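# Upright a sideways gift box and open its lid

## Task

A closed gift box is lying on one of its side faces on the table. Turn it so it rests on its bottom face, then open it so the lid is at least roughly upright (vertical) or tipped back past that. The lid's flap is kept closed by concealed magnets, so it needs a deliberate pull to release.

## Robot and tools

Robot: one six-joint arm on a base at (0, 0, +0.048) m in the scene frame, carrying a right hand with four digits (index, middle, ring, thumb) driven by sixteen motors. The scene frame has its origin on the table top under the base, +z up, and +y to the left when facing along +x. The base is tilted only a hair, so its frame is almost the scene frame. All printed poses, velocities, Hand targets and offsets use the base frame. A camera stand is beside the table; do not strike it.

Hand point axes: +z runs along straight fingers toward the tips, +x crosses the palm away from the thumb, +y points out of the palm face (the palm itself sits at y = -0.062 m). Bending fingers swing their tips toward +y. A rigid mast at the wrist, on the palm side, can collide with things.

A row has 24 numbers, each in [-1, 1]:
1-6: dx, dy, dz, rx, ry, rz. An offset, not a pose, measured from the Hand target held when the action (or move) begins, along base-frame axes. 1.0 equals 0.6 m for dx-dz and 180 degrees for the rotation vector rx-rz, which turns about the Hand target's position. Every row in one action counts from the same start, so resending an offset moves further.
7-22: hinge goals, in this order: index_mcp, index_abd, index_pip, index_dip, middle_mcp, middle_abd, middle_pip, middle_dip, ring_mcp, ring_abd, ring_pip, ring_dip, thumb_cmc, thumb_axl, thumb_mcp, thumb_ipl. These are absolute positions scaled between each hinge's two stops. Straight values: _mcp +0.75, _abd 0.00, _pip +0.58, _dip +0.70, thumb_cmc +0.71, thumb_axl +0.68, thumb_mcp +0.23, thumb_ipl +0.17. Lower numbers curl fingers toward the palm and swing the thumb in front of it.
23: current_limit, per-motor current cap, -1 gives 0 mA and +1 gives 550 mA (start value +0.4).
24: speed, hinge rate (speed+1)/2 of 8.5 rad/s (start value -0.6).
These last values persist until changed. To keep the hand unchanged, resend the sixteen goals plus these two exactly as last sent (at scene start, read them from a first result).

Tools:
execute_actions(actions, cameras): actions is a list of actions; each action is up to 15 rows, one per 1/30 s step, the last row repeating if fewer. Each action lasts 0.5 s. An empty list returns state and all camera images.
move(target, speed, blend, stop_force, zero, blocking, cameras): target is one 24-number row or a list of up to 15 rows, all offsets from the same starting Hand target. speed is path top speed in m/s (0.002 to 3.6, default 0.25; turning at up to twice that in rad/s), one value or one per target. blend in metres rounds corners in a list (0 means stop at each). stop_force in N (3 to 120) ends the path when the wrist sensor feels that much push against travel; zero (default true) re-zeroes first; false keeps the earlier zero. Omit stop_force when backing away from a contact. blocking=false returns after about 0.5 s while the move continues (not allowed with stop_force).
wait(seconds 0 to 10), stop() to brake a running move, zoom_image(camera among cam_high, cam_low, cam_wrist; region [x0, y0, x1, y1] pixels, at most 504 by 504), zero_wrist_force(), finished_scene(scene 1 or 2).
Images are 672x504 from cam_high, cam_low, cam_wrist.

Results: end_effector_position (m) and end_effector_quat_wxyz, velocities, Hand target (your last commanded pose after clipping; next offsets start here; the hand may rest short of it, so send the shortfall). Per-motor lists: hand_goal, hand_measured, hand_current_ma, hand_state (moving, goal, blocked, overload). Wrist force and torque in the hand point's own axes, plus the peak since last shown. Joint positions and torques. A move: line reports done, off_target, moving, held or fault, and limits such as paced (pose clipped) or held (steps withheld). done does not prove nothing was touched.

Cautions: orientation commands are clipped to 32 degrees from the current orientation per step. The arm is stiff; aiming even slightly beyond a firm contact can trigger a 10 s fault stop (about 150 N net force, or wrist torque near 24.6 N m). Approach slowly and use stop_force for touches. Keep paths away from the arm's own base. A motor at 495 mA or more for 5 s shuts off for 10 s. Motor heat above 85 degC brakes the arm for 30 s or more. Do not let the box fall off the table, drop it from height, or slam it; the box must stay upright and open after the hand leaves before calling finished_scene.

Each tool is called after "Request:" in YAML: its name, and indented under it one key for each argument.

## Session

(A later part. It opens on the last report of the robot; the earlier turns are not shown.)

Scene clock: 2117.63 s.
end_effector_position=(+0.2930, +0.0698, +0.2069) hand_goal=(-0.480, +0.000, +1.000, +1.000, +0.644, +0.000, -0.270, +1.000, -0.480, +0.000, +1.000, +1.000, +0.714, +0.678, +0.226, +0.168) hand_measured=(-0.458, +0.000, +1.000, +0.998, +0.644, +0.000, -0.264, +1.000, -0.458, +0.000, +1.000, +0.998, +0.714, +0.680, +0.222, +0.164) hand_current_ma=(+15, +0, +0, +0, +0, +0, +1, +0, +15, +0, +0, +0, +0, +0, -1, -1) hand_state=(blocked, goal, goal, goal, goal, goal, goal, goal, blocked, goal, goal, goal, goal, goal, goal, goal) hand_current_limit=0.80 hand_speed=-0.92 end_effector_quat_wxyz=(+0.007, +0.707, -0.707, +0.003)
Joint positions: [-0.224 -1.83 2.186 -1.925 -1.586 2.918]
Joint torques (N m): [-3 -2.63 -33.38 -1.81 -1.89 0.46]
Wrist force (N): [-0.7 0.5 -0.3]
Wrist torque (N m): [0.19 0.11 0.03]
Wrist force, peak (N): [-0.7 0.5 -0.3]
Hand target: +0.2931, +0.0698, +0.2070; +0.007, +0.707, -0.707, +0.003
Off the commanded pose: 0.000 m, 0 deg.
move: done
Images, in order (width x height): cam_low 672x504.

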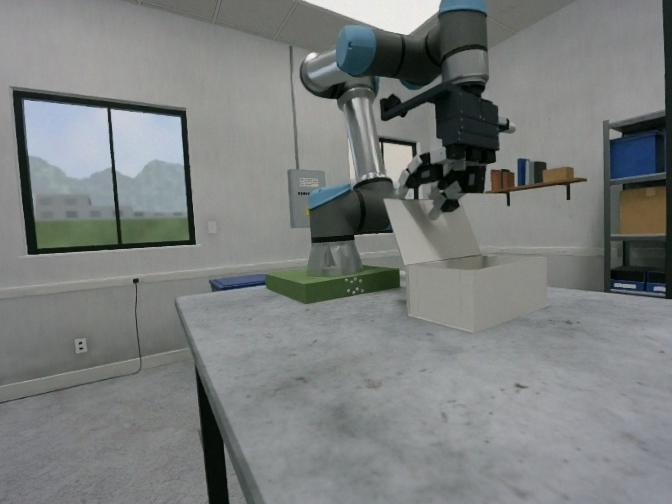

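Request:
move:
  target: [-0.02,0,-0.0083,0,0,0,-0.4795,0,1.0,1.0,0.6438,0,-0.2701,1.0,-0.4795,0,1.0,1.0,0.714,0.678,0.225,0.168,0.8,-0.92]
  speed: 0.025
  cameras: ["cam_low","cam_wrist"]

Request:
zoom_image:
  camera: "cam_low"
  region: [365, 170, 505, 330]

Scene clock: 2123.57 s.
end_effector_position=(+0.2810, +0.0698, +0.2020) hand_goal=(-0.480, +0.000, +1.000, +1.000, +0.644, +0.000, -0.270, +1.000, -0.480, +0.000, +1.000, +1.000, +0.714, +0.678, +0.226, +0.168) hand_measured=(-0.458, +0.000, +1.000, +0.998, +0.644, +0.000, -0.264, +1.000, -0.458, +0.000, +1.000, +0.998, +0.714, +0.680, +0.222, +0.164) hand_current_ma=(+15, +0, +0, +0, +0, +0, +1, +0, +15, +0, +0, +0, +0, +0, -1, -1) hand_state=(blocked, goal, goal, goal, goal, goal, goal, goal, blocked, goal, goal, goal, goal, goal, goal, goal) hand_current_limit=0.80 hand_speed=-0.92 end_effector_quat_wxyz=(+0.007, +0.707, -0.707, +0.003) end_effector_velocity=(+0.002, -0.001, +0.001) end_effector_angular_velocity=(+0.000, -0.001, -0.001)
Joint positions: [-0.232 -1.859 2.22 -1.93 -1.586 2.91]
Joint velocities: [-0.001 0.004 -0.005 0 0 0]
Joint torques (N m): [-3.39 0.47 -34.56 -2.87 -2.08 0.29]
Wrist force (N): [-0.2 0.3 0.0]
Wrist torque (N m): [0.14 0.05 0.07]
Wrist force, peak (N): [-0.8 0.3 -0.1]
Hand target: +0.2811, +0.0698, +0.2020; +0.007, +0.707, -0.707, +0.003
Off the commanded pose: 0.000 m, 0 deg.
move: done
Images, in order (width x height): cam_low 672x504, cam_wrist 672x504.

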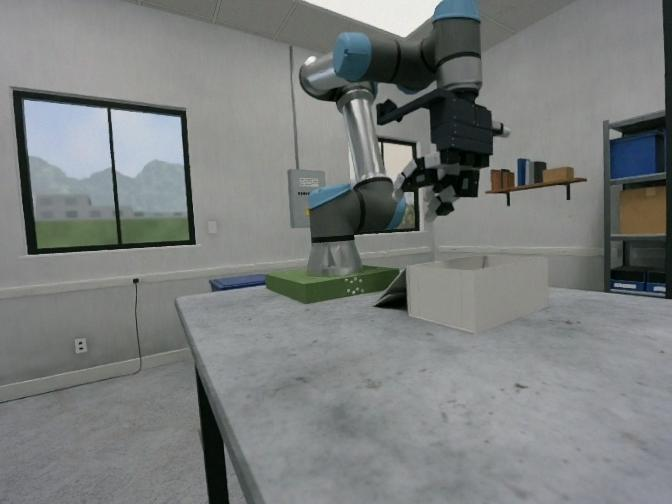

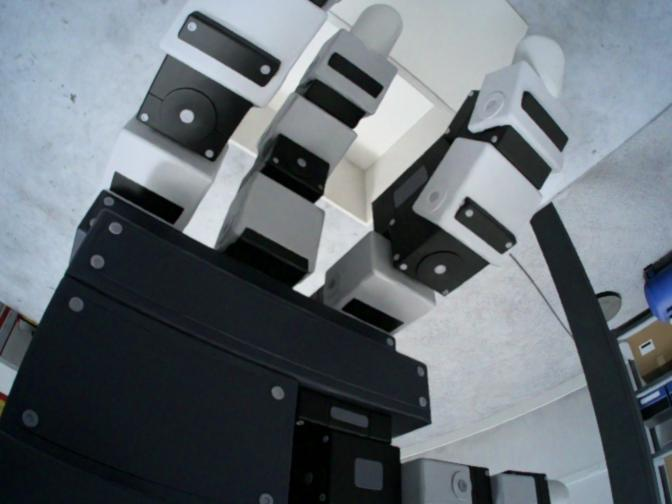

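Scaled by 3.150.

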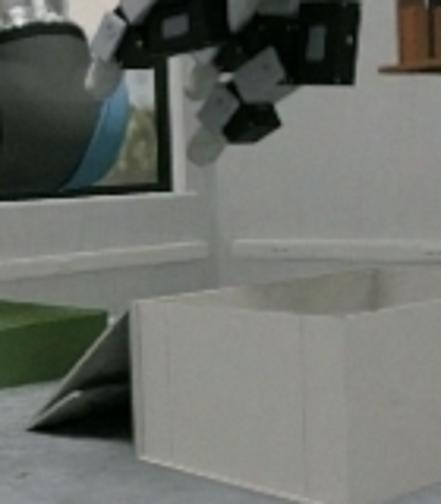

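Request:
move:
  target: [0.03,0,0.08,0,0,0,-0.4795,0,1.0,1.0,0.6438,0,-0.2701,1.0,-0.4795,0,1.0,1.0,0.714,0.678,0.225,0.168,0.8,-0.92]
  speed: 0.15

Request:
finished_scene:
  scene: 1

Scene clock: 2126.43 s.
end_effector_position=(+0.2991, +0.0699, +0.2499) hand_goal=(-0.480, +0.000, +1.000, +1.000, +0.644, +0.000, -0.270, +1.000, -0.480, +0.000, +1.000, +1.000, +0.714, +0.678, +0.226, +0.168) hand_measured=(-0.460, +0.000, +1.000, +0.998, +0.644, +0.000, -0.264, +1.000, -0.458, +0.000, +1.000, +0.998, +0.714, +0.680, +0.222, +0.164) hand_current_ma=(+13, +0, +0, +0, +0, +0, +1, +0, +15, +0, +0, +0, +0, +0, -1, -1) hand_state=(blocked, goal, goal, goal, goal, goal, goal, goal, blocked, goal, goal, goal, goal, goal, goal, goal) hand_current_limit=0.80 hand_speed=-0.92 end_effector_quat_wxyz=(+0.007, +0.707, -0.707, +0.003)
Joint positions: [-0.22 -1.847 2.084 -1.805 -1.585 2.922]
Joint torques (N m): [-11.3 -22.37 -30.62 -1.47 -1.08 -1.24]
Wrist force (N): [-0.5 0.3 0.2]
Wrist torque (N m): [0.12 0.06 -0.06]
Wrist force, peak (N): [-0.4 0.8 1.1]
Hand target: +0.2991, +0.0698, +0.2500; +0.007, +0.707, -0.707, +0.003
Off the commanded pose: 0.000 m, 0 deg.
move: done

The scene is finished: the task was done.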